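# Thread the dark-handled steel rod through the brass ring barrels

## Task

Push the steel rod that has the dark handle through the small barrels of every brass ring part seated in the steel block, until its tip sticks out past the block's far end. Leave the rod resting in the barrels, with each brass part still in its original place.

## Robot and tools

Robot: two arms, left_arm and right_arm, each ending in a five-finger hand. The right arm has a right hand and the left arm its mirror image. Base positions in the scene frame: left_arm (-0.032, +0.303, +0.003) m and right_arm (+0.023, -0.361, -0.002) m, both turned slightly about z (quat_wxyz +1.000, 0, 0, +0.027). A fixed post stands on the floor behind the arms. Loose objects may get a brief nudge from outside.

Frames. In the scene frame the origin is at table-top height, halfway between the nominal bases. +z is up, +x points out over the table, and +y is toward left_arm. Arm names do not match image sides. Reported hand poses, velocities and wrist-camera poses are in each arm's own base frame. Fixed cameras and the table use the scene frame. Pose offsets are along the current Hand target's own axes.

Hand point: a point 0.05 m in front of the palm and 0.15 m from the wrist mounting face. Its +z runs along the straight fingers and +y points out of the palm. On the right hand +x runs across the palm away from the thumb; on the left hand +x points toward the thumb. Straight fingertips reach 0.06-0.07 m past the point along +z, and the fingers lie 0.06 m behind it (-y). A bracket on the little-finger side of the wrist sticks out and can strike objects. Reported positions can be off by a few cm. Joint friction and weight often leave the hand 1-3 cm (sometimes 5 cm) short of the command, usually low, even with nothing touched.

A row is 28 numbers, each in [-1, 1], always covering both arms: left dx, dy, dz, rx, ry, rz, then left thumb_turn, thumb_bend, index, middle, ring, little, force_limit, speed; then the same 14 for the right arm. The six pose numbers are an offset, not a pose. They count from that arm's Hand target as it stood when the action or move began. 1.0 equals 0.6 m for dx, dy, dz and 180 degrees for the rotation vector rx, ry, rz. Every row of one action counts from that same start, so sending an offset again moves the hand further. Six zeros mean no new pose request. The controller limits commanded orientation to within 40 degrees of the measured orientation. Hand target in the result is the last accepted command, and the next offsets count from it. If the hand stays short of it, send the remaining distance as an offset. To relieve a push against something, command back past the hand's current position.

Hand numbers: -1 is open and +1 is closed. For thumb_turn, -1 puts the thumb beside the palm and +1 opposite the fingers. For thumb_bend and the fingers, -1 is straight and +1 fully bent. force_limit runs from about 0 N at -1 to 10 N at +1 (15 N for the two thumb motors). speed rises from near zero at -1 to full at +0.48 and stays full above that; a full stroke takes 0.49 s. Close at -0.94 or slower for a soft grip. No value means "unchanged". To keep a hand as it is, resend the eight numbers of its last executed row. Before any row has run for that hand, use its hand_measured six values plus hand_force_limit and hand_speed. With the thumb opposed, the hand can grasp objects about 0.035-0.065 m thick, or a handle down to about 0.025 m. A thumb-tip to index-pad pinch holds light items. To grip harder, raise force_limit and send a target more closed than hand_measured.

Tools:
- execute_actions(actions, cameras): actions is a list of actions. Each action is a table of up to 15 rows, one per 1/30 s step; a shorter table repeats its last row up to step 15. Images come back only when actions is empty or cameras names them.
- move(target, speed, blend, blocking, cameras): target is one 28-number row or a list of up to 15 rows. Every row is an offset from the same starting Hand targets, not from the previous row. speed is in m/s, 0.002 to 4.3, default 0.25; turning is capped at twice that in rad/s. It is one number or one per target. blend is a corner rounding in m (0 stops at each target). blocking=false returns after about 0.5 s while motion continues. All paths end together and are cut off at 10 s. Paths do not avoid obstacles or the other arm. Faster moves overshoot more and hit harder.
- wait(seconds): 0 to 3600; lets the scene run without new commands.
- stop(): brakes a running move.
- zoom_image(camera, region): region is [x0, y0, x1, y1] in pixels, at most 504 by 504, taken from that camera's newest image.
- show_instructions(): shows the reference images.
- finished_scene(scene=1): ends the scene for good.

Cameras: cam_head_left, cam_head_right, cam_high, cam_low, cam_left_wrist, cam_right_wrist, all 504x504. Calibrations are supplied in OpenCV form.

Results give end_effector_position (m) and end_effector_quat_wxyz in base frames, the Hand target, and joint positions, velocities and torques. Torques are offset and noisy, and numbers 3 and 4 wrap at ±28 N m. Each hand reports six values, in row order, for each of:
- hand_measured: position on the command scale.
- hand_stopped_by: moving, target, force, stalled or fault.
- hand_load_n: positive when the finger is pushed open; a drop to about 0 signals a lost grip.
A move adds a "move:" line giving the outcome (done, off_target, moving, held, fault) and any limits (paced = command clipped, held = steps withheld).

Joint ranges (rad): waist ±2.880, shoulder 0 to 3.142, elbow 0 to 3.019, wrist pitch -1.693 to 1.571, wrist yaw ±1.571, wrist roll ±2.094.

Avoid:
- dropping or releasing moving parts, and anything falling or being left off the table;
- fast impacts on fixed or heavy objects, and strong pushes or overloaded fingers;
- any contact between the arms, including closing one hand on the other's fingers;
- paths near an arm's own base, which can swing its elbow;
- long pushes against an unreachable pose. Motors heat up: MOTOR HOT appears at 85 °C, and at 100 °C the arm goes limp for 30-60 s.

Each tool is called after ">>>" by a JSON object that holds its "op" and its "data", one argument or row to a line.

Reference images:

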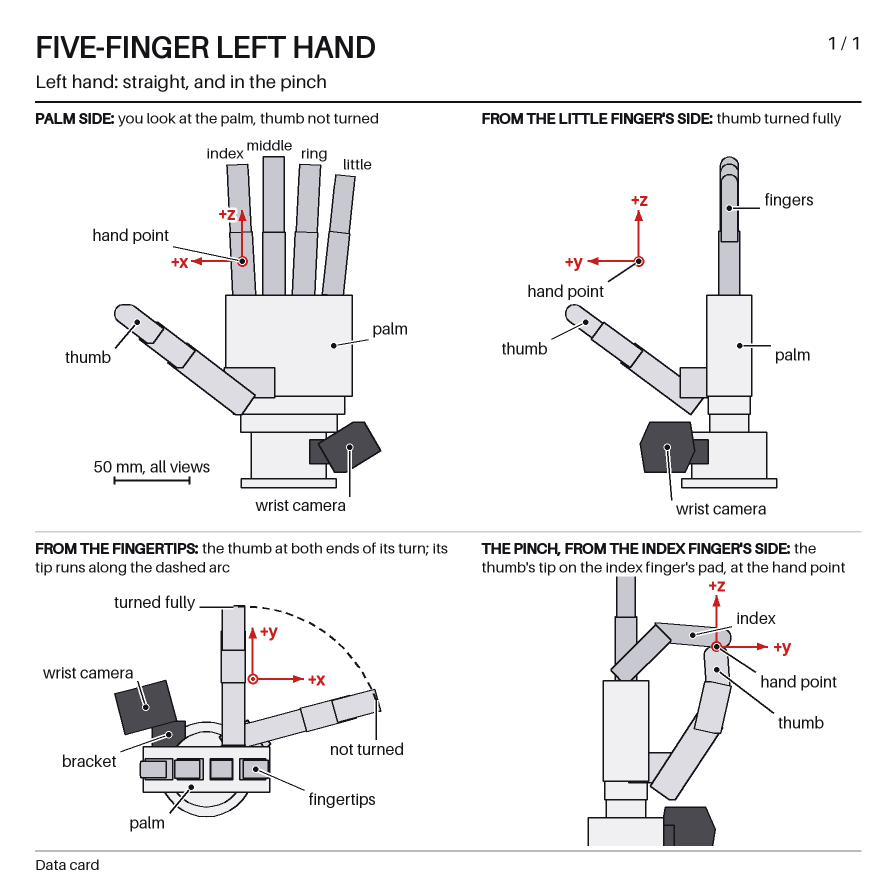

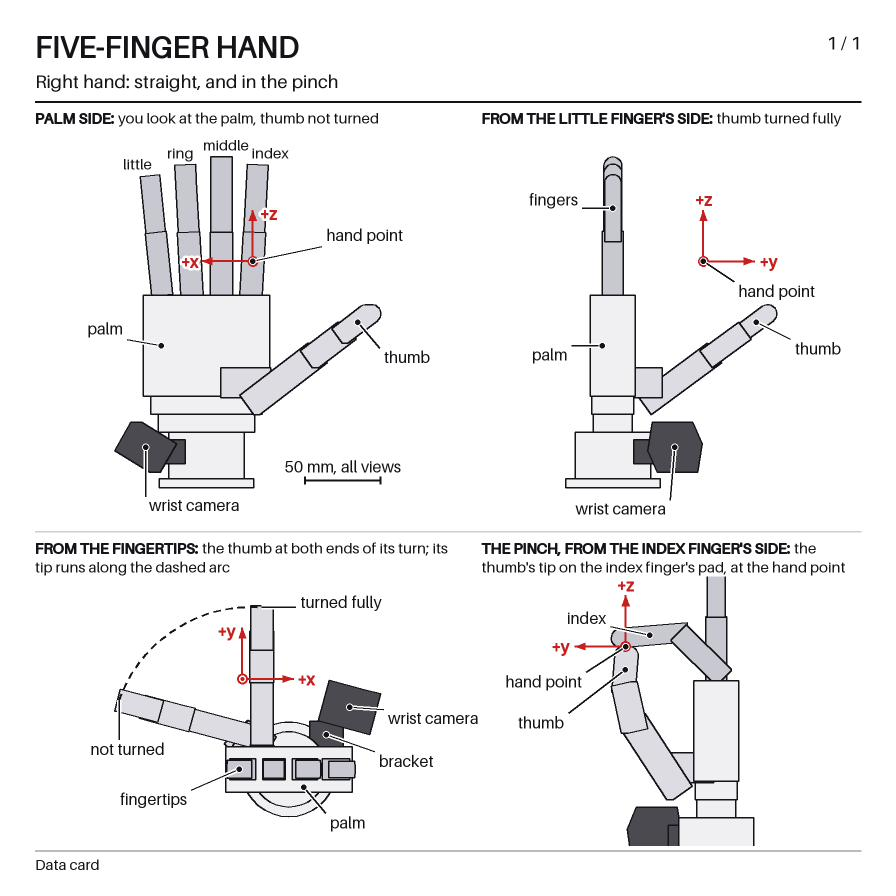

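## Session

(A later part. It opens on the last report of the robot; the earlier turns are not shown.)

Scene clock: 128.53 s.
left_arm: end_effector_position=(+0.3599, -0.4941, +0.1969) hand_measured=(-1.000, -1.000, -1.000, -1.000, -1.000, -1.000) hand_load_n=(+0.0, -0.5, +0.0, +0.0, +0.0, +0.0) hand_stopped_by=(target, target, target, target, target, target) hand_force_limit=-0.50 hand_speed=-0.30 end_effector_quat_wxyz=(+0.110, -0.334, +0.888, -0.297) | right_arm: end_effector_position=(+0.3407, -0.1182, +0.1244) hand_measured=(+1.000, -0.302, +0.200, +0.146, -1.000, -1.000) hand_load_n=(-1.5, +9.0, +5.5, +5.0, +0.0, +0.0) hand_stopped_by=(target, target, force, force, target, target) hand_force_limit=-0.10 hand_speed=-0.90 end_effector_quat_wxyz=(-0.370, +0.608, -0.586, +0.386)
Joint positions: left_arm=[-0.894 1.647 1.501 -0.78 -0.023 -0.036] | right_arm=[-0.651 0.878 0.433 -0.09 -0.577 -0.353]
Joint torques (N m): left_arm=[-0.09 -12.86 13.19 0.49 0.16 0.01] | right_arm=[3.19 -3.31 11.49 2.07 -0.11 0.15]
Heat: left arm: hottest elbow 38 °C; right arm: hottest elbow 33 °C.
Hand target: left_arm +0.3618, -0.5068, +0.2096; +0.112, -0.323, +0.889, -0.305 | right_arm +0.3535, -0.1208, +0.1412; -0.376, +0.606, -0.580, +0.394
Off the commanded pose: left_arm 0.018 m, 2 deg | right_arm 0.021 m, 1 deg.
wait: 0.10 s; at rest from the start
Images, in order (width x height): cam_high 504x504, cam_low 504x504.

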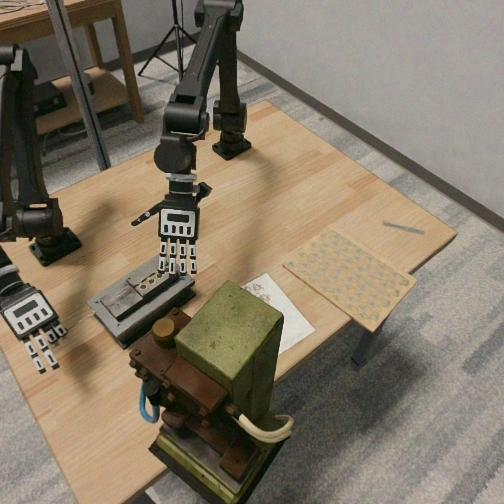

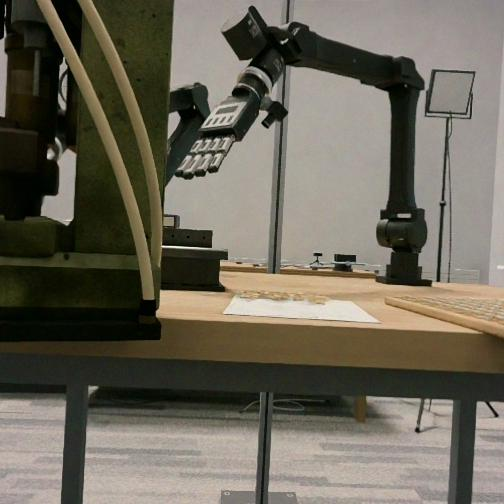

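>>> {"op": "move", "data": {
  "target": [0,0,0,0,0,0,-1,-1,-1,-1,-1,-1,-0.5,-0.3,0.004,0.0325,0.009,0,-0.0036,0.0081,1,-0.3,0.38,0.34,-1,-1,-0.1,-0.9],
  "speed": 0.03,
  "cameras": ["cam_left_wrist","cam_right_wrist","cam_high"]
}}

>>> {"op": "zoom_image", "data": {
  "camera": "cam_left_wrist",
  "region": [290, 255, 320, 285]
}}

>>> {"op": "zoom_image", "data": {
  "camera": "cam_right_wrist",
  "region": [190, 420, 240, 470]
}}

>>> {"op": "zoom_image", "data": {
  "camera": "cam_high",
  "region": [100, 270, 140, 310]
}}

>>> {"op": "zoom_image", "data": {
  "camera": "cam_high",
  "region": [65, 290, 105, 330]
}}

Scene clock: 131.83 s.
left_arm: end_effector_position=(+0.3599, -0.4941, +0.1969) hand_measured=(-1.000, -1.000, -1.000, -1.000, -1.000, -1.000) hand_load_n=(-0.5, +0.0, +0.0, +0.0, +0.0, +0.0) hand_stopped_by=(target, target, target, target, target, target) hand_force_limit=-0.50 hand_speed=-0.30 end_effector_quat_wxyz=(+0.110, -0.334, +0.888, -0.297) | right_arm: end_effector_position=(+0.3485, -0.1187, +0.1188) hand_measured=(+1.000, -0.302, +0.200, +0.146, -1.000, -1.000) hand_load_n=(-1.5, +9.0, +5.5, +5.0, +0.0, +0.0) hand_stopped_by=(target, target, force, force, target, target) hand_force_limit=-0.10 hand_speed=-0.90 end_effector_quat_wxyz=(-0.382, +0.609, -0.580, +0.382)
Joint positions: left_arm=[-0.894 1.647 1.501 -0.78 -0.023 -0.036] | right_arm=[-0.652 0.929 0.433 -0.034 -0.605 -0.347]
Joint torques (N m): left_arm=[-0.03 -12.86 13.19 0.44 0.16 0.01] | right_arm=[0.85 -3.9 8.73 2.76 -0.43 0.17]
Heat: left arm: hottest elbow 38 °C; right arm: hottest elbow 33 °C.
Hand target: left_arm +0.3618, -0.5068, +0.2096; +0.112, -0.323, +0.889, -0.305 | right_arm +0.3506, -0.1242, +0.1214; -0.384, +0.601, -0.585, +0.386
Off the commanded pose: left_arm 0.018 m, 2 deg | right_arm 0.006 m, 1 deg.
move: done
cam_left_wrist: T_world_to_cam=[[0.33788, -0.77603, 0.53255, -0.60302], [-0.93518, -0.21298, 0.28297, 0.178], [-0.10617, -0.59364, -0.79769, 0.02083]] pos_world=[0.37242, -0.41769, 0.28739]
cam_right_wrist: T_world_to_cam=[[-0.37443, -0.26046, -0.88992, 0.20839], [-0.61233, 0.79016, 0.02637, 0.29918], [0.69631, 0.5548, -0.45535, -0.01047]] pos_world=[0.26852, -0.17632, 0.17279]
Images, in order (width x height): cam_high 504x504, cam_left_wrist 504x504, cam_right_wrist 504x504.

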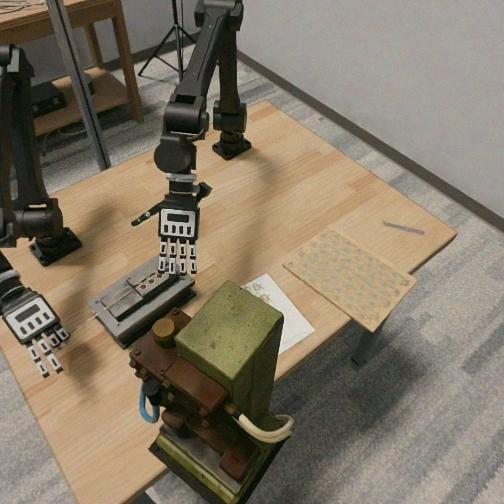

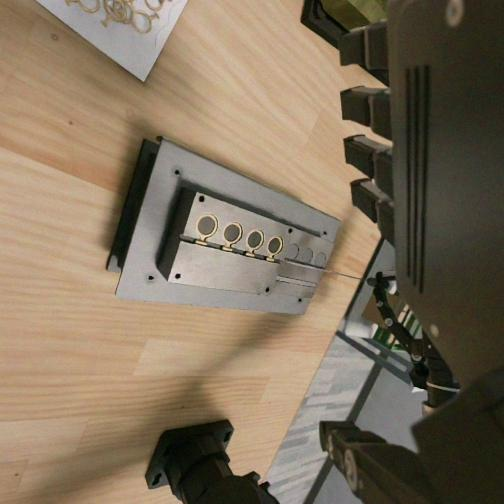

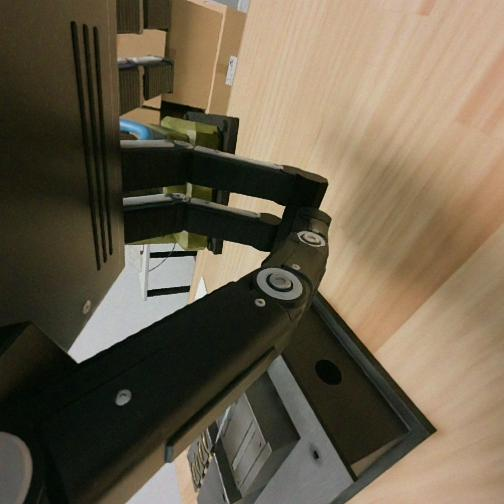

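Scaled by 16.800 from the camera's image (finer frame: 720x720).

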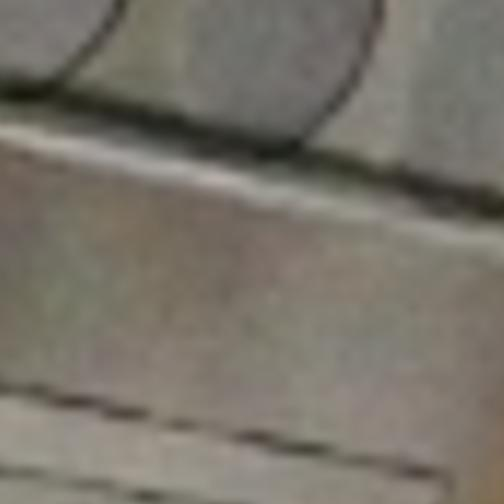

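Scaled by 10.080 from the camera's image (finer frame: 720x720).

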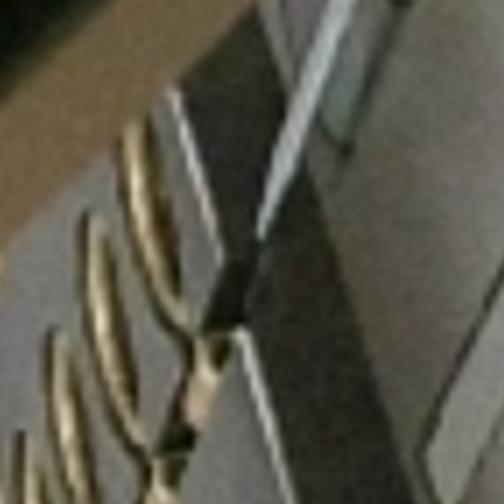

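Scaled by 12.600 from the camera's image (finer frame: 720x720).

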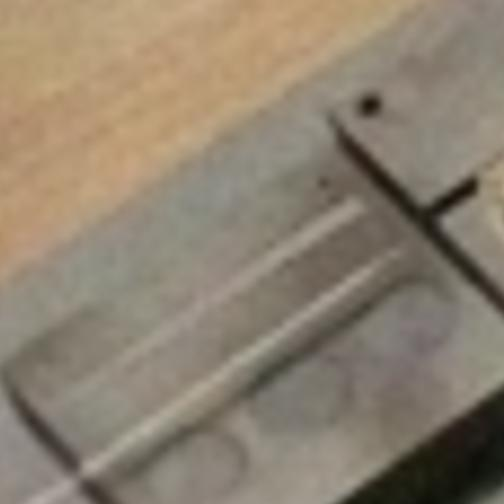

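Scaled by 12.600 from the camera's image (finer frame: 720x720).

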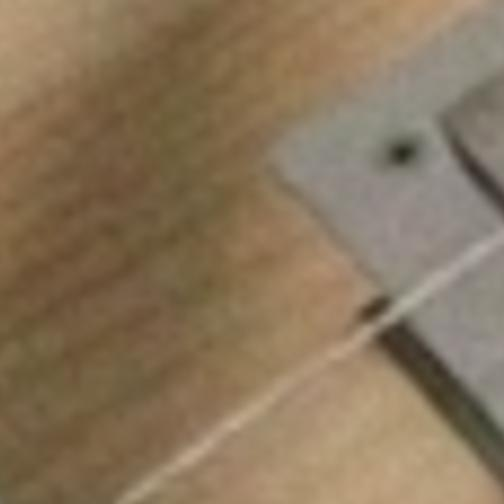

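>>> {"op": "move", "data": {
  "target": [0,0,0,0,0,0,-1,-1,-1,-1,-1,-1,-0.5,-0.3,-0.0010,0.0096,-0.0094,0,0.0079,0.0096,1,-0.3,0.38,0.34,-1,-1,-0.1,-0.9],
  "speed": 0.03,
  "cameras": ["cam_left_wrist","cam_right_wrist","cam_high"]
}}

>>> {"op": "zoom_image", "data": {
  "camera": "cam_left_wrist",
  "region": [290, 255, 320, 285]
}}

>>> {"op": "zoom_image", "data": {
  "camera": "cam_right_wrist",
  "region": [190, 420, 240, 470]
}}

>>> {"op": "zoom_image", "data": {
  "camera": "cam_high",
  "region": [100, 270, 140, 310]
}}

>>> {"op": "zoom_image", "data": {
  "camera": "cam_high",
  "region": [65, 290, 105, 330]
}}

Scene clock: 133.80 s.
left_arm: end_effector_position=(+0.3599, -0.4941, +0.1969) hand_measured=(-1.000, -1.000, -1.000, -1.000, -1.000, -1.000) hand_load_n=(+0.0, +0.0, -0.5, +0.0, +0.0, +0.0) hand_stopped_by=(target, target, target, target, target, target) hand_force_limit=-0.50 hand_speed=-0.30 end_effector_quat_wxyz=(+0.110, -0.334, +0.888, -0.297) | right_arm: end_effector_position=(+0.3434, -0.1182, +0.1151) hand_measured=(+1.000, -0.302, +0.200, +0.146, -1.000, -1.000) hand_load_n=(-1.5, +9.5, +5.5, +5.5, +0.0, +0.0) hand_stopped_by=(target, target, force, force, target, target) hand_force_limit=-0.10 hand_speed=-0.90 end_effector_quat_wxyz=(-0.383, +0.598, -0.594, +0.379)
Joint positions: left_arm=[-0.894 1.647 1.501 -0.78 -0.023 -0.036] | right_arm=[-0.66 0.917 0.416 -0.031 -0.597 -0.318]
Joint torques (N m): left_arm=[-0.03 -12.86 13.18 0.49 0.16 0.01] | right_arm=[0.97 -4.78 8.1 2.74 -0.11 0.19]
Heat: left arm: hottest elbow 38 °C; right arm: hottest elbow 33 °C.
Hand target: left_arm +0.3618, -0.5068, +0.2096; +0.112, -0.323, +0.889, -0.305 | right_arm +0.3431, -0.1236, +0.1185; -0.383, +0.587, -0.599, +0.387
Off the commanded pose: left_arm 0.018 m, 2 deg | right_arm 0.006 m, 2 deg.
move: done
cam_left_wrist: T_world_to_cam=[[0.33788, -0.77603, 0.53255, -0.60302], [-0.93518, -0.21298, 0.28297, 0.178], [-0.10617, -0.59364, -0.79769, 0.02083]] pos_world=[0.37242, -0.41769, 0.28739]
cam_right_wrist: T_world_to_cam=[[-0.3846, -0.22883, -0.89427, 0.21102], [-0.59039, 0.80571, 0.04774, 0.28755], [0.70959, 0.54633, -0.44498, -0.01567]] pos_world=[0.26204, -0.17484, 0.16801]
Images, in order (width x height): cam_high 504x504, cam_left_wrist 504x504, cam_right_wrist 504x504.

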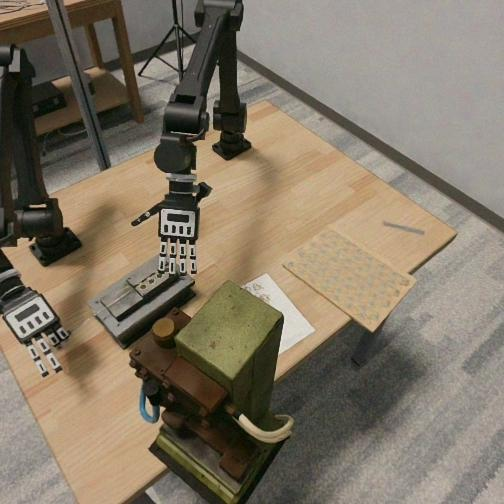

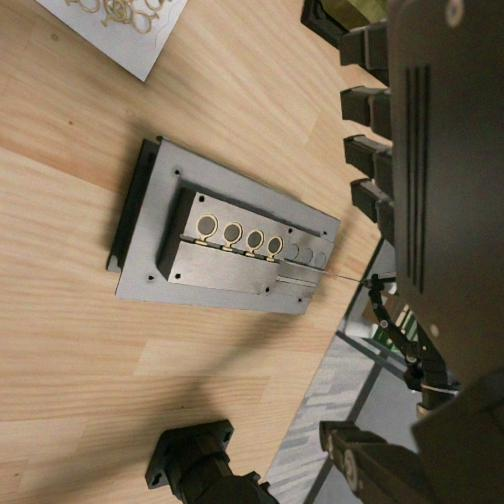

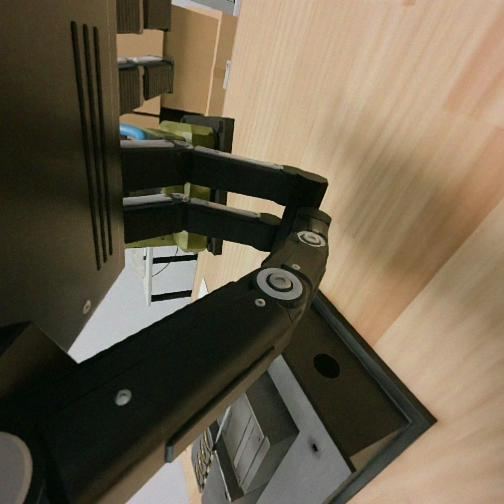

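Scaled by 16.800 from the camera's image (finer frame: 720x720).

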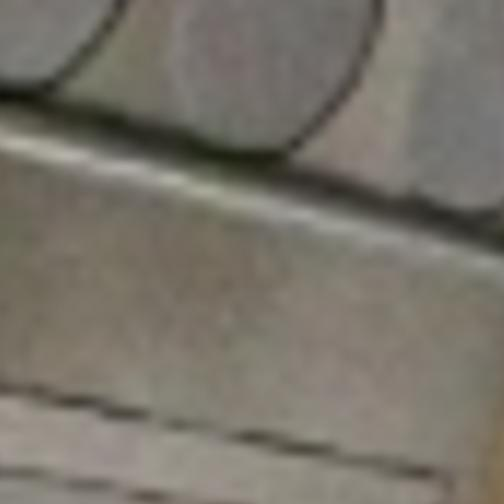

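Scaled by 10.080 from the camera's image (finer frame: 720x720).

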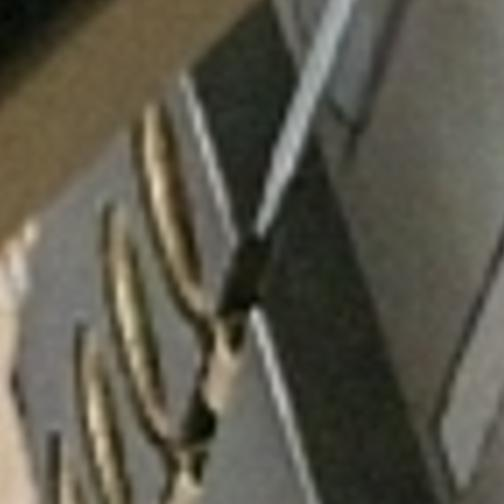

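Scaled by 12.600 from the camera's image (finer frame: 720x720).

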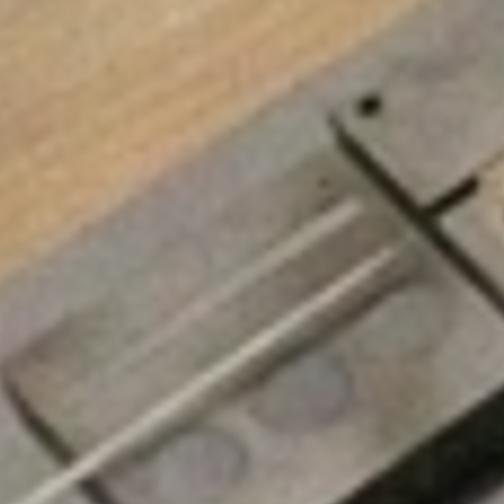

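Scaled by 12.600 from the camera's image (finer frame: 720x720).

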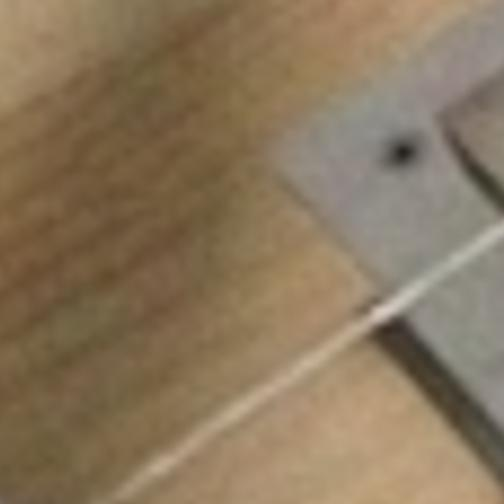

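>>> {"op": "zoom_image", "data": {
  "camera": "cam_left_wrist",
  "region": [275, 250, 325, 300]
}}

>>> {"op": "zoom_image", "data": {
  "camera": "cam_left_wrist",
  "region": [320, 250, 370, 300]
}}

Scaled by 10.080 from the camera's image (finer frame: 720x720).

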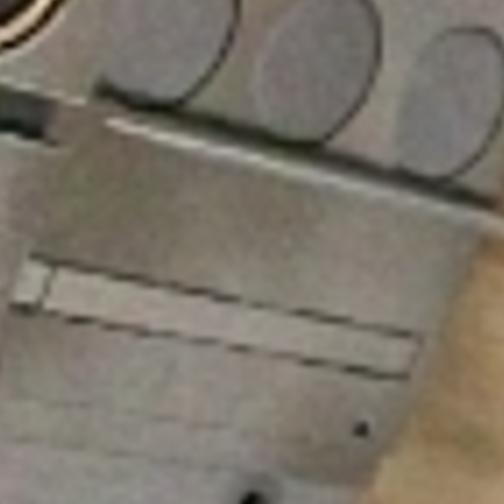

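Scaled by 10.080 from the camera's image (finer frame: 720x720).

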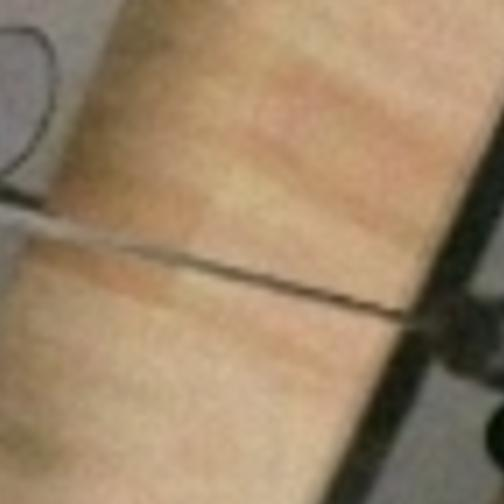

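>>> {"op": "move", "data": {
  "target": [0,0,0,0,0,0,-1,-1,-1,-1,-1,-1,-0.5,-0.3,0.05,-0.002,0,0,0.0001,-0.003,1,-0.3,0.38,0.34,-1,-1,-0.1,-0.9],
  "speed": 0.04
}}

Scene clock: 136.50 s.
left_arm: end_effector_position=(+0.3599, -0.4941, +0.1969) hand_measured=(-1.000, -1.000, -1.000, -1.000, -1.000, -1.000) hand_load_n=(+0.0, +0.0, +0.0, +0.0, +0.0, +0.0) hand_stopped_by=(target, target, target, target, target, target) hand_force_limit=-0.50 hand_speed=-0.30 end_effector_quat_wxyz=(+0.110, -0.334, +0.888, -0.297) | right_arm: end_effector_position=(+0.3340, -0.1384, +0.1051) hand_measured=(+1.000, -0.302, +0.200, +0.146, -1.000, -1.000) hand_load_n=(-1.5, +9.0, +5.0, +5.0, +0.0, +0.0) hand_stopped_by=(target, target, force, force, target, target) hand_force_limit=-0.10 hand_speed=-0.90 end_effector_quat_wxyz=(-0.385, +0.588, -0.608, +0.370)
Joint positions: left_arm=[-0.894 1.647 1.501 -0.78 -0.023 -0.036] | right_arm=[-0.749 0.97 0.422 -0.031 -0.666 -0.347]
Joint torques (N m): left_arm=[0.03 -12.92 13.19 0.46 0.16 0.01] | right_arm=[0.91 -3.84 10.95 2.35 -0.45 -0.23]
Heat: left arm: hottest elbow 39 °C; right arm: hottest elbow 33 °C.
Hand target: left_arm +0.3618, -0.5068, +0.2096; +0.112, -0.323, +0.889, -0.305 | right_arm +0.3430, -0.1536, +0.1193; -0.381, +0.590, -0.596, +0.389
Off the commanded pose: left_arm 0.018 m, 2 deg | right_arm 0.023 m, 3 deg.
move: off_target (right_arm)

>>> {"op": "move", "data": {
  "target": [0,0,0,0,0,0,-1,-1,-1,-1,-1,-1,-0.5,-0.3,-0.0142,-0.0119,0.002,0,0,0,1,-0.3,0.38,0.34,-1,-1,-0.1,-0.9],
  "speed": 0.04,
  "cameras": ["cam_left_wrist","cam_right_wrist","cam_high"]
}}

Scene clock: 138.27 s.
left_arm: end_effector_position=(+0.3599, -0.4941, +0.1969) hand_measured=(-1.000, -1.000, -1.000, -1.000, -1.000, -1.000) hand_load_n=(-0.5, +0.0, +0.0, +0.0, +0.0, +0.0) hand_stopped_by=(target, target, target, target, target, target) hand_force_limit=-0.50 hand_speed=-0.30 end_effector_quat_wxyz=(+0.110, -0.334, +0.888, -0.297) | right_arm: end_effector_position=(+0.3353, -0.1409, +0.1071) hand_measured=(+1.000, -0.302, +0.200, +0.146, -1.000, -1.000) hand_load_n=(-1.5, +9.0, +5.0, +5.5, +0.0, +0.0) hand_stopped_by=(target, target, force, force, target, target) hand_force_limit=-0.10 hand_speed=-0.90 end_effector_quat_wxyz=(-0.378, +0.588, -0.608, +0.376)
Joint positions: left_arm=[-0.894 1.647 1.501 -0.78 -0.023 -0.036] | right_arm=[-0.742 0.963 0.425 -0.031 -0.643 -0.347]
Joint torques (N m): left_arm=[-0.03 -12.86 13.19 0.47 0.16 0] | right_arm=[3.08 -5.19 11 1.84 -0.15 0.02]
Heat: left arm: hottest elbow 39 °C; right arm: hottest elbow 33 °C.
Hand target: left_arm +0.3618, -0.5068, +0.2096; +0.112, -0.323, +0.889, -0.305 | right_arm +0.3472, -0.1452, +0.1254; -0.381, +0.590, -0.596, +0.389
Off the commanded pose: left_arm 0.018 m, 2 deg | right_arm 0.022 m, 2 deg.
move: off_target (right_arm)
cam_left_wrist: T_world_to_cam=[[0.33788, -0.77603, 0.53255, -0.60302], [-0.93518, -0.21298, 0.28297, 0.178], [-0.10617, -0.59364, -0.79769, 0.02083]] pos_world=[0.37242, -0.41769, 0.28739]
cam_right_wrist: T_world_to_cam=[[-0.40243, -0.20201, -0.89289, 0.20513], [-0.56468, 0.82247, 0.06842, 0.29301], [0.72055, 0.53173, -0.44506, -0.00674]] pos_world=[0.25286, -0.19597, 0.1601]
Images, in order (width x height): cam_high 504x504, cam_left_wrist 504x504, cam_right_wrist 504x504.

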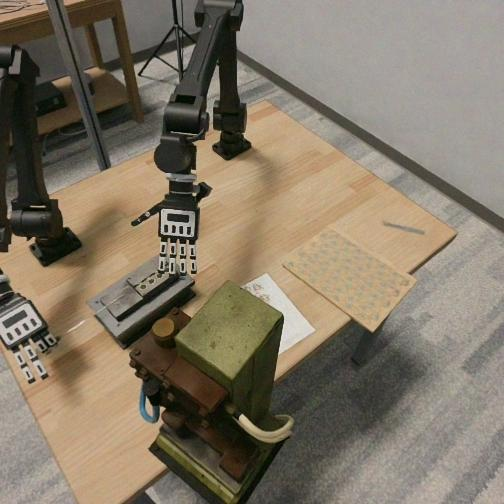

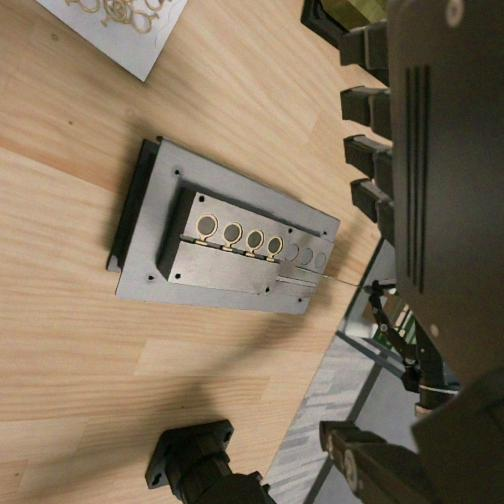

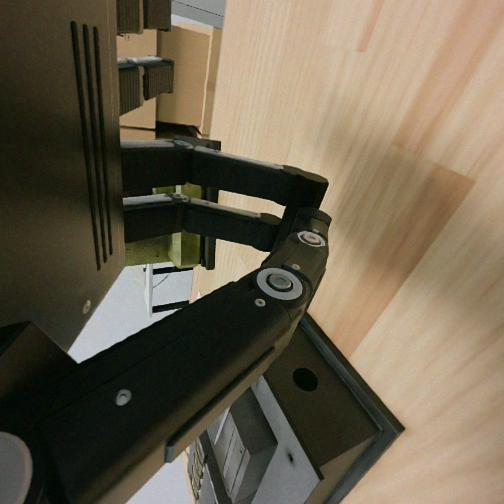

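>>> {"op": "move", "data": {
  "target": [0,0,0,0,0,0,-1,-1,-1,-1,-1,-1,-0.5,-0.3,-0.0067,-0.0173,0.0037,0,-0.0055,-0.0067,1,-0.3,0.38,0.34,-1,-1,-0.1,-0.9],
  "speed": 0.03
}}

Scene clock: 139.73 s.
left_arm: end_effector_position=(+0.3599, -0.4941, +0.1969) hand_measured=(-1.000, -1.000, -1.000, -1.000, -1.000, -1.000) hand_load_n=(+0.0, +0.0, +0.0, +0.0, +0.0, +0.0) hand_stopped_by=(target, target, target, target, target, target) hand_force_limit=-0.50 hand_speed=-0.30 end_effector_quat_wxyz=(+0.110, -0.334, +0.888, -0.297) | right_arm: end_effector_position=(+0.3427, -0.1375, +0.1161) hand_measured=(+1.000, -0.302, +0.200, +0.146, -1.000, -1.000) hand_load_n=(-1.5, +9.5, +5.5, +5.0, +0.0, +0.0) hand_stopped_by=(target, target, force, force, target, target) hand_force_limit=-0.10 hand_speed=-0.90 end_effector_quat_wxyz=(-0.381, +0.594, -0.601, +0.376)
Joint positions: left_arm=[-0.894 1.647 1.501 -0.78 -0.023 -0.036] | right_arm=[-0.719 0.962 0.45 -0.049 -0.639 -0.347]
Joint torques (N m): left_arm=[-0.09 -12.81 13.18 0.47 0.16 0.01] | right_arm=[3.14 -5.36 11.17 1.54 -0.15 -0.09]
Heat: left arm: hottest elbow 39 °C; right arm: hottest elbow 33 °C.
Hand target: left_arm +0.3618, -0.5068, +0.2096; +0.112, -0.323, +0.889, -0.305 | right_arm +0.3534, -0.1412, +0.1339; -0.382, +0.599, -0.587, +0.388
Off the commanded pose: left_arm 0.018 m, 2 deg | right_arm 0.021 m, 2 deg.
move: off_target (right_arm)

>>> {"op": "move", "data": {
  "target": [0,0,0,0,0,0,-1,-1,-1,-1,-1,-1,-0.5,-0.3,-0.0067,0,0,0,-0.0021,-0.0089,1,-0.3,0.38,0.34,-1,-1,-0.1,-0.9],
  "speed": 0.02
}}

Scene clock: 140.97 s.
left_arm: end_effector_position=(+0.3599, -0.4941, +0.1969) hand_measured=(-1.000, -1.000, -1.000, -1.000, -1.000, -1.000) hand_load_n=(+0.0, +0.0, +0.0, +0.0, +0.0, +0.0) hand_stopped_by=(target, target, target, target, target, target) hand_force_limit=-0.50 hand_speed=-0.30 end_effector_quat_wxyz=(+0.110, -0.334, +0.888, -0.297) | right_arm: end_effector_position=(+0.3440, -0.1341, +0.1179) hand_measured=(+1.000, -0.302, +0.200, +0.146, -1.000, -1.000) hand_load_n=(-1.5, +9.0, +5.0, +5.5, +0.0, +0.0) hand_stopped_by=(target, target, force, force, target, target) hand_force_limit=-0.10 hand_speed=-0.90 end_effector_quat_wxyz=(-0.379, +0.601, -0.593, +0.378)
Joint positions: left_arm=[-0.894 1.647 1.501 -0.78 -0.023 -0.036] | right_arm=[-0.705 0.953 0.45 -0.053 -0.633 -0.357]
Joint torques (N m): left_arm=[-0.09 -12.86 13.19 0.5 0.16 0] | right_arm=[2.96 -5.48 10.89 1.57 -0.14 -0.18]
Heat: left arm: hottest elbow 39 °C; right arm: hottest elbow 34 °C.
Hand target: left_arm +0.3618, -0.5068, +0.2096; +0.112, -0.323, +0.889, -0.305 | right_arm +0.3534, -0.1372, +0.1338; -0.378, +0.609, -0.577, +0.391
Off the commanded pose: left_arm 0.018 m, 2 deg | right_arm 0.019 m, 3 deg.
move: off_target (right_arm)

>>> {"op": "wait", "data": {
  "seconds": 0.1,
  "cameras": ["cam_left_wrist","cam_right_wrist","cam_high"]
}}

>>> {"op": "zoom_image", "data": {
  "camera": "cam_left_wrist",
  "region": [275, 250, 325, 300]
}}

>>> {"op": "zoom_image", "data": {
  "camera": "cam_left_wrist",
  "region": [320, 250, 370, 300]
}}

>>> {"op": "zoom_image", "data": {
  "camera": "cam_right_wrist",
  "region": [190, 420, 240, 470]
}}

>>> {"op": "zoom_image", "data": {
  "camera": "cam_high",
  "region": [70, 270, 140, 340]
}}

Scene clock: 141.33 s.
left_arm: end_effector_position=(+0.3599, -0.4941, +0.1969) hand_measured=(-1.000, -1.000, -1.000, -1.000, -1.000, -1.000) hand_load_n=(-0.5, +0.0, -0.5, +0.0, +0.0, +0.0) hand_stopped_by=(target, target, target, target, target, target) hand_force_limit=-0.50 hand_speed=-0.30 end_effector_quat_wxyz=(+0.110, -0.334, +0.888, -0.297) | right_arm: end_effector_position=(+0.3440, -0.1341, +0.1178) hand_measured=(+1.000, -0.302, +0.200, +0.146, -1.000, -1.000) hand_load_n=(-1.5, +9.0, +5.0, +5.5, +0.0, +0.0) hand_stopped_by=(target, target, force, force, target, target) hand_force_limit=-0.10 hand_speed=-0.90 end_effector_quat_wxyz=(-0.379, +0.601, -0.593, +0.379)
Joint positions: left_arm=[-0.894 1.647 1.501 -0.78 -0.023 -0.036] | right_arm=[-0.705 0.953 0.45 -0.053 -0.633 -0.358]
Joint torques (N m): left_arm=[0.03 -12.86 13.19 0.47 0.17 0] | right_arm=[2.96 -5.42 10.84 1.61 -0.14 -0.18]
Heat: left arm: hottest elbow 39 °C; right arm: hottest elbow 34 °C.
Hand target: left_arm +0.3618, -0.5068, +0.2096; +0.112, -0.323, +0.889, -0.305 | right_arm +0.3534, -0.1372, +0.1338; -0.378, +0.609, -0.577, +0.392
Off the commanded pose: left_arm 0.018 m, 2 deg | right_arm 0.019 m, 3 deg.
wait: 0.10 s; at rest from the start
cam_left_wrist: T_world_to_cam=[[0.33788, -0.77603, 0.53255, -0.60302], [-0.93518, -0.21298, 0.28297, 0.178], [-0.10617, -0.59364, -0.79769, 0.02083]] pos_world=[0.37242, -0.41769, 0.28739]
cam_right_wrist: T_world_to_cam=[[-0.38984, -0.23577, -0.89019, 0.21049], [-0.59261, 0.80414, 0.04654, 0.30138], [0.70486, 0.54568, -0.45321, -0.00365]] pos_world=[0.26323, -0.19074, 0.17169]
Images, in order (width x height): cam_high 504x504, cam_left_wrist 504x504, cam_right_wrist 504x504.

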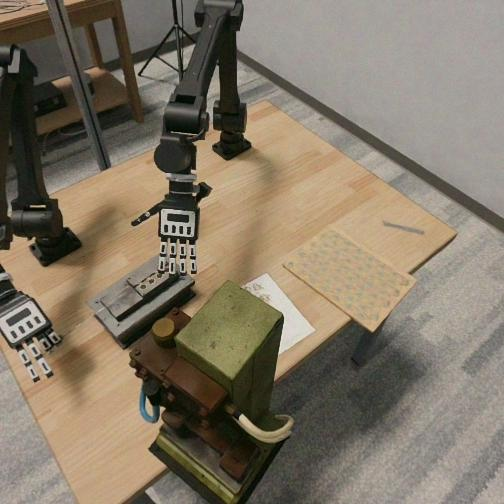

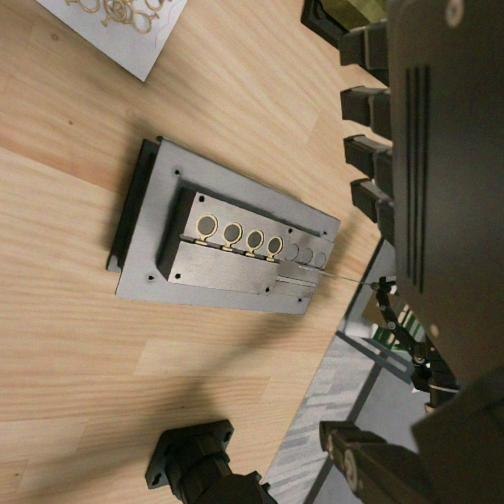

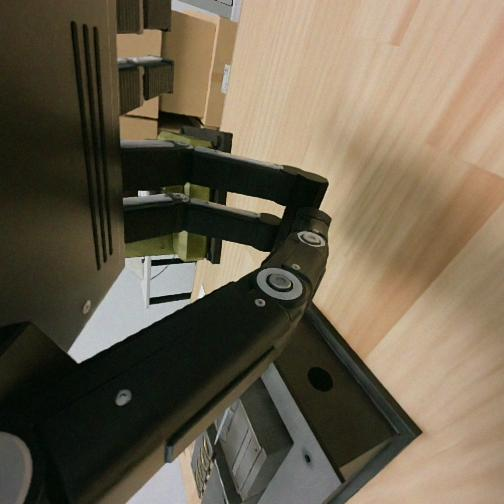

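Scaled by 10.080 from the camera's image (finer frame: 720x720).

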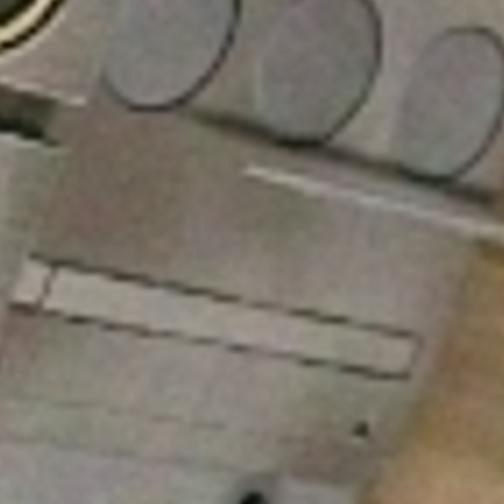

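Scaled by 10.080 from the camera's image (finer frame: 720x720).

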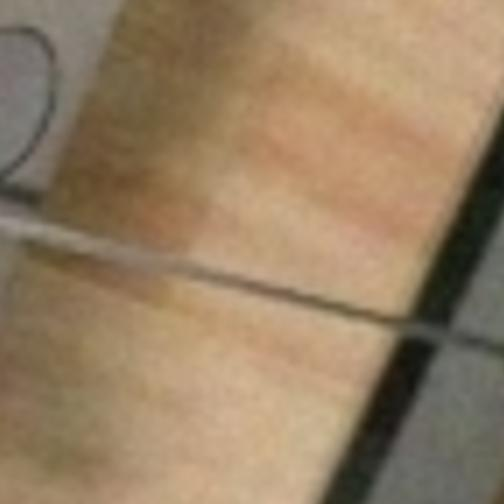

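Scaled by 10.080 from the camera's image (finer frame: 720x720).

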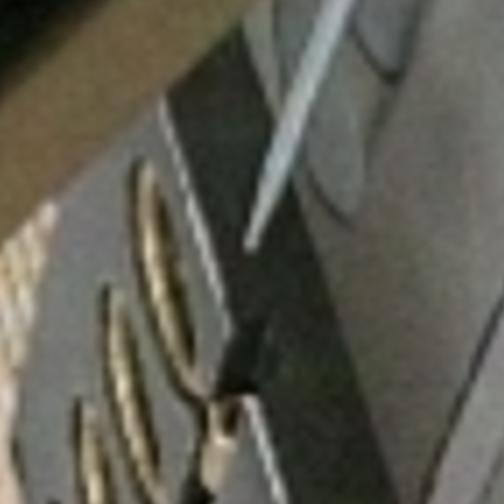

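Scaled by 7.200 from the camera's image (finer frame: 720x720).

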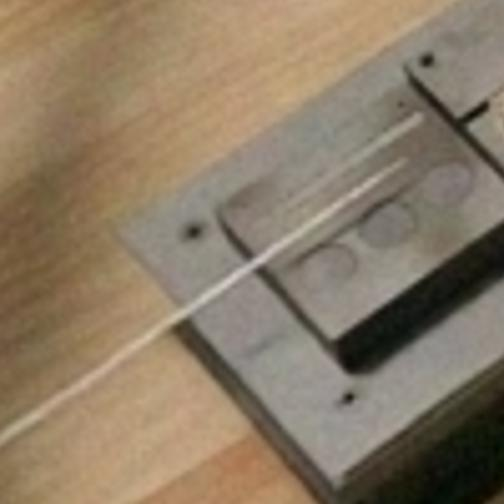

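>>> {"op": "move", "data": {
  "target": [0,0,0,0,0,0,-1,-1,-1,-1,-1,-1,-0.5,-0.3,-0.0069,0.0044,-0.0024,0,0.0033,-0.0047,1,-0.3,0.38,0.34,-1,-1,-0.1,-0.9],
  "speed": 0.02,
  "cameras": ["cam_left_wrist","cam_right_wrist","cam_high"]
}}

>>> {"op": "zoom_image", "data": {
  "camera": "cam_left_wrist",
  "region": [275, 250, 325, 300]
}}

>>> {"op": "zoom_image", "data": {
  "camera": "cam_left_wrist",
  "region": [320, 250, 370, 300]
}}

>>> {"op": "zoom_image", "data": {
  "camera": "cam_right_wrist",
  "region": [190, 420, 240, 470]
}}

>>> {"op": "zoom_image", "data": {
  "camera": "cam_high",
  "region": [70, 270, 140, 340]
}}

Scene clock: 143.77 s.
left_arm: end_effector_position=(+0.3599, -0.4941, +0.1969) hand_measured=(-1.000, -1.000, -1.000, -1.000, -1.000, -1.000) hand_load_n=(+0.0, +0.0, +0.0, +0.0, +0.0, +0.0) hand_stopped_by=(target, target, target, target, target, target) hand_force_limit=-0.50 hand_speed=-0.30 end_effector_quat_wxyz=(+0.110, -0.334, +0.888, -0.297) | right_arm: end_effector_position=(+0.3456, -0.1335, +0.1234) hand_measured=(+1.000, -0.302, +0.200, +0.146, -1.000, -1.000) hand_load_n=(-1.5, +9.0, +5.0, +5.5, +0.0, +0.0) hand_stopped_by=(target, target, force, force, target, target) hand_force_limit=-0.10 hand_speed=-0.90 end_effector_quat_wxyz=(-0.374, +0.603, -0.587, +0.389)
Joint positions: left_arm=[-0.894 1.647 1.501 -0.78 -0.023 -0.036] | right_arm=[-0.69 0.931 0.45 -0.053 -0.611 -0.361]
Joint torques (N m): left_arm=[-0.03 -12.86 13.18 0.47 0.16 0] | right_arm=[3.14 -5.25 9.63 1.85 -0.13 -0.22]
Heat: left arm: hottest elbow 39 °C; right arm: hottest elbow 34 °C.
Hand target: left_arm +0.3618, -0.5068, +0.2096; +0.112, -0.323, +0.889, -0.305 | right_arm +0.3509, -0.1332, +0.1319; -0.373, +0.611, -0.574, +0.398
Off the commanded pose: left_arm 0.018 m, 2 deg | right_arm 0.010 m, 2 deg.
move: done
cam_left_wrist: T_world_to_cam=[[0.33788, -0.77603, 0.53255, -0.60302], [-0.93518, -0.21298, 0.28297, 0.178], [-0.10617, -0.59364, -0.79769, 0.02083]] pos_world=[0.37242, -0.41769, 0.28739]
cam_right_wrist: T_world_to_cam=[[-0.38259, -0.25702, -0.88745, 0.21048], [-0.59042, 0.80682, 0.02087, 0.3043], [0.71065, 0.53195, -0.46043, -0.00556]] pos_world=[0.26414, -0.18846, 0.17788]
Images, in order (width x height): cam_high 504x504, cam_left_wrist 504x504, cam_right_wrist 504x504.

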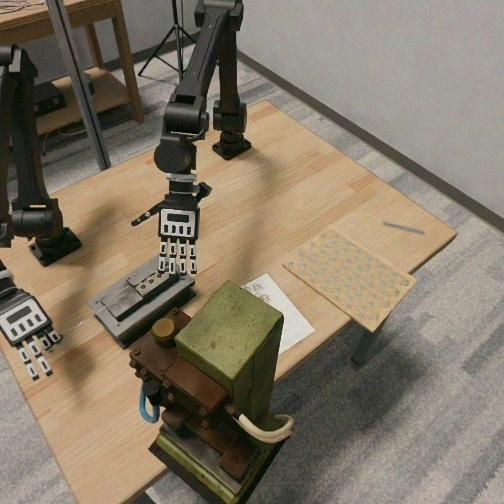

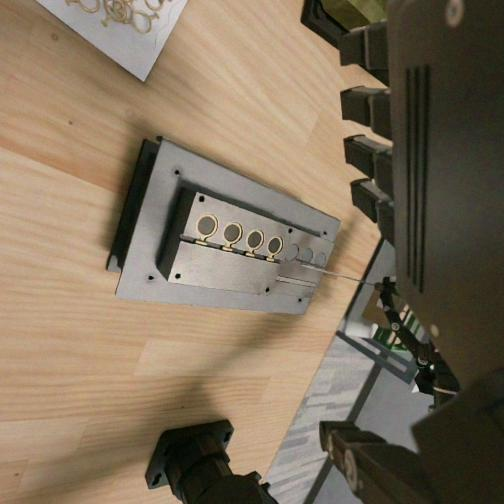

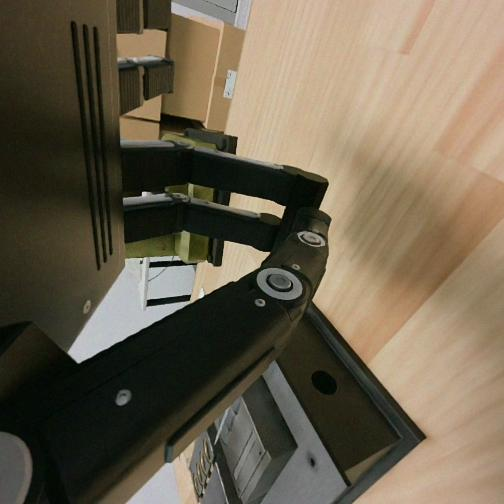

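Scaled by 10.080 from the camera's image (finer frame: 720x720).

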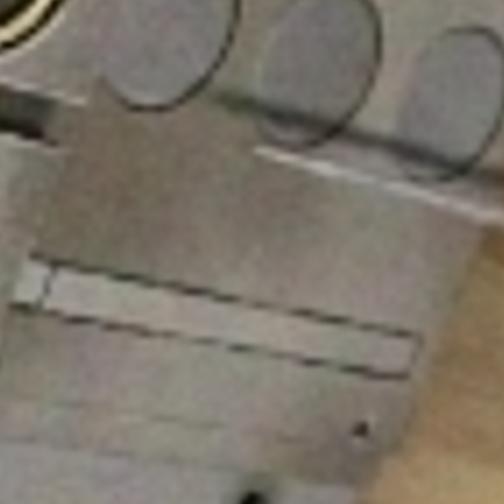

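Scaled by 10.080 from the camera's image (finer frame: 720x720).

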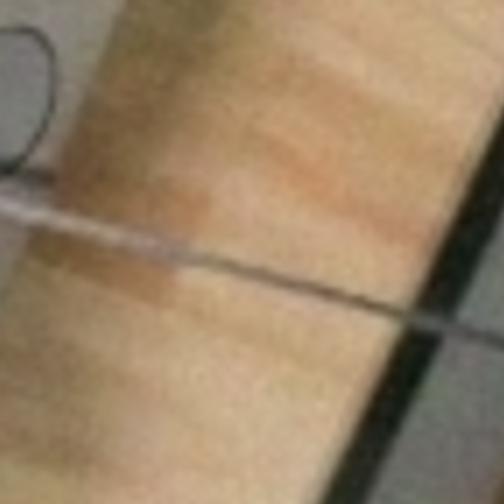

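Scaled by 10.080 from the camera's image (finer frame: 720x720).

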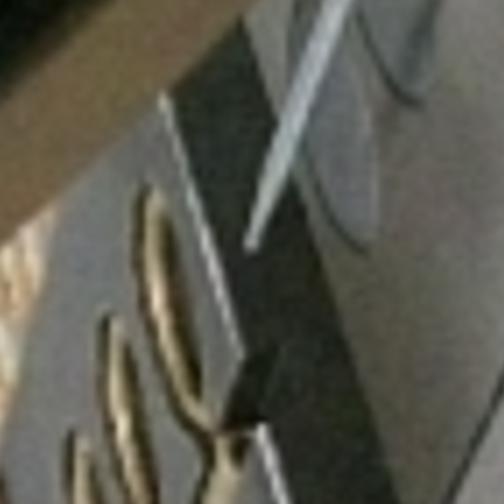

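Scaled by 7.200 from the camera's image (finer frame: 720x720).

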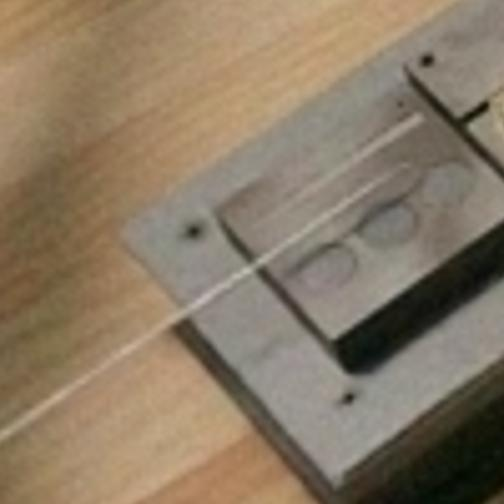

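>>> {"op": "move", "data": {
  "target": [0,0,0,0,0,0,-1,-1,-1,-1,-1,-1,-0.5,-0.3,-0.0015,0.023,-0.0025,0,-0.0005,0.012,1,-0.3,0.38,0.34,-1,-1,-0.1,-0.9],
  "speed": 0.02
}}

Scene clock: 146.30 s.
left_arm: end_effector_position=(+0.3599, -0.4941, +0.1969) hand_measured=(-1.000, -1.000, -1.000, -1.000, -1.000, -1.000) hand_load_n=(+0.0, +0.0, +0.0, +0.0, +0.0, +0.0) hand_stopped_by=(target, target, target, target, target, target) hand_force_limit=-0.50 hand_speed=-0.30 end_effector_quat_wxyz=(+0.110, -0.334, +0.888, -0.297) | right_arm: end_effector_position=(+0.3441, -0.1288, +0.1202) hand_measured=(+1.000, -0.302, +0.200, +0.146, -1.000, -1.000) hand_load_n=(-1.5, +9.0, +5.0, +5.5, +0.0, +0.0) hand_stopped_by=(target, target, force, force, target, target) hand_force_limit=-0.10 hand_speed=-0.90 end_effector_quat_wxyz=(-0.380, +0.605, -0.583, +0.386)
Joint positions: left_arm=[-0.894 1.647 1.501 -0.78 -0.023 -0.036] | right_arm=[-0.69 0.931 0.437 -0.042 -0.628 -0.361]
Joint torques (N m): left_arm=[-0.03 -12.86 13.2 0.47 0.16 0] | right_arm=[1.03 -4.07 8.13 2.8 -0.43 0.03]
Heat: left arm: hottest elbow 39 °C; right arm: hottest elbow 34 °C.
Hand target: left_arm +0.3618, -0.5068, +0.2096; +0.112, -0.323, +0.889, -0.305 | right_arm +0.3439, -0.1331, +0.1199; -0.380, +0.600, -0.586, +0.390
Off the commanded pose: left_arm 0.018 m, 2 deg | right_arm 0.004 m, 1 deg.
move: done

>>> {"op": "move", "data": {
  "target": [0,0,0,0,0,0,-1,-1,-1,-1,-1,-1,-0.5,-0.3,-0.0002,0.009,0.0003,0,0.0035,0.0058,1,-0.3,0.38,0.34,-1,-1,-0.1,-0.9],
  "speed": 0.02
}}

Scene clock: 147.40 s.
left_arm: end_effector_position=(+0.3599, -0.4941, +0.1969) hand_measured=(-1.000, -1.000, -1.000, -1.000, -1.000, -1.000) hand_load_n=(+0.0, +0.0, +0.0, +0.0, +0.0, +0.0) hand_stopped_by=(target, target, target, target, target, target) hand_force_limit=-0.50 hand_speed=-0.30 end_effector_quat_wxyz=(+0.110, -0.334, +0.888, -0.297) | right_arm: end_effector_position=(+0.3422, -0.1283, +0.1158) hand_measured=(+1.000, -0.302, +0.200, +0.146, -1.000, -1.000) hand_load_n=(-1.5, +9.0, +5.0, +5.0, +0.0, +0.0) hand_stopped_by=(target, target, force, force, target, target) hand_force_limit=-0.10 hand_speed=-0.90 end_effector_quat_wxyz=(-0.381, +0.602, -0.585, +0.387)
Joint positions: left_arm=[-0.894 1.647 1.501 -0.78 -0.023 -0.036] | right_arm=[-0.693 0.931 0.422 -0.021 -0.627 -0.355]
Joint torques (N m): left_arm=[-0.03 -12.92 13.18 0.49 0.17 0.01] | right_arm=[1.14 -3.84 8.03 2.76 -0.13 0.14]
Heat: left arm: hottest elbow 40 °C; right arm: hottest elbow 34 °C.
Hand target: left_arm +0.3618, -0.5068, +0.2096; +0.112, -0.323, +0.889, -0.305 | right_arm +0.3419, -0.1332, +0.1148; -0.381, +0.593, -0.593, +0.390
Off the commanded pose: left_arm 0.018 m, 2 deg | right_arm 0.005 m, 1 deg.
move: done


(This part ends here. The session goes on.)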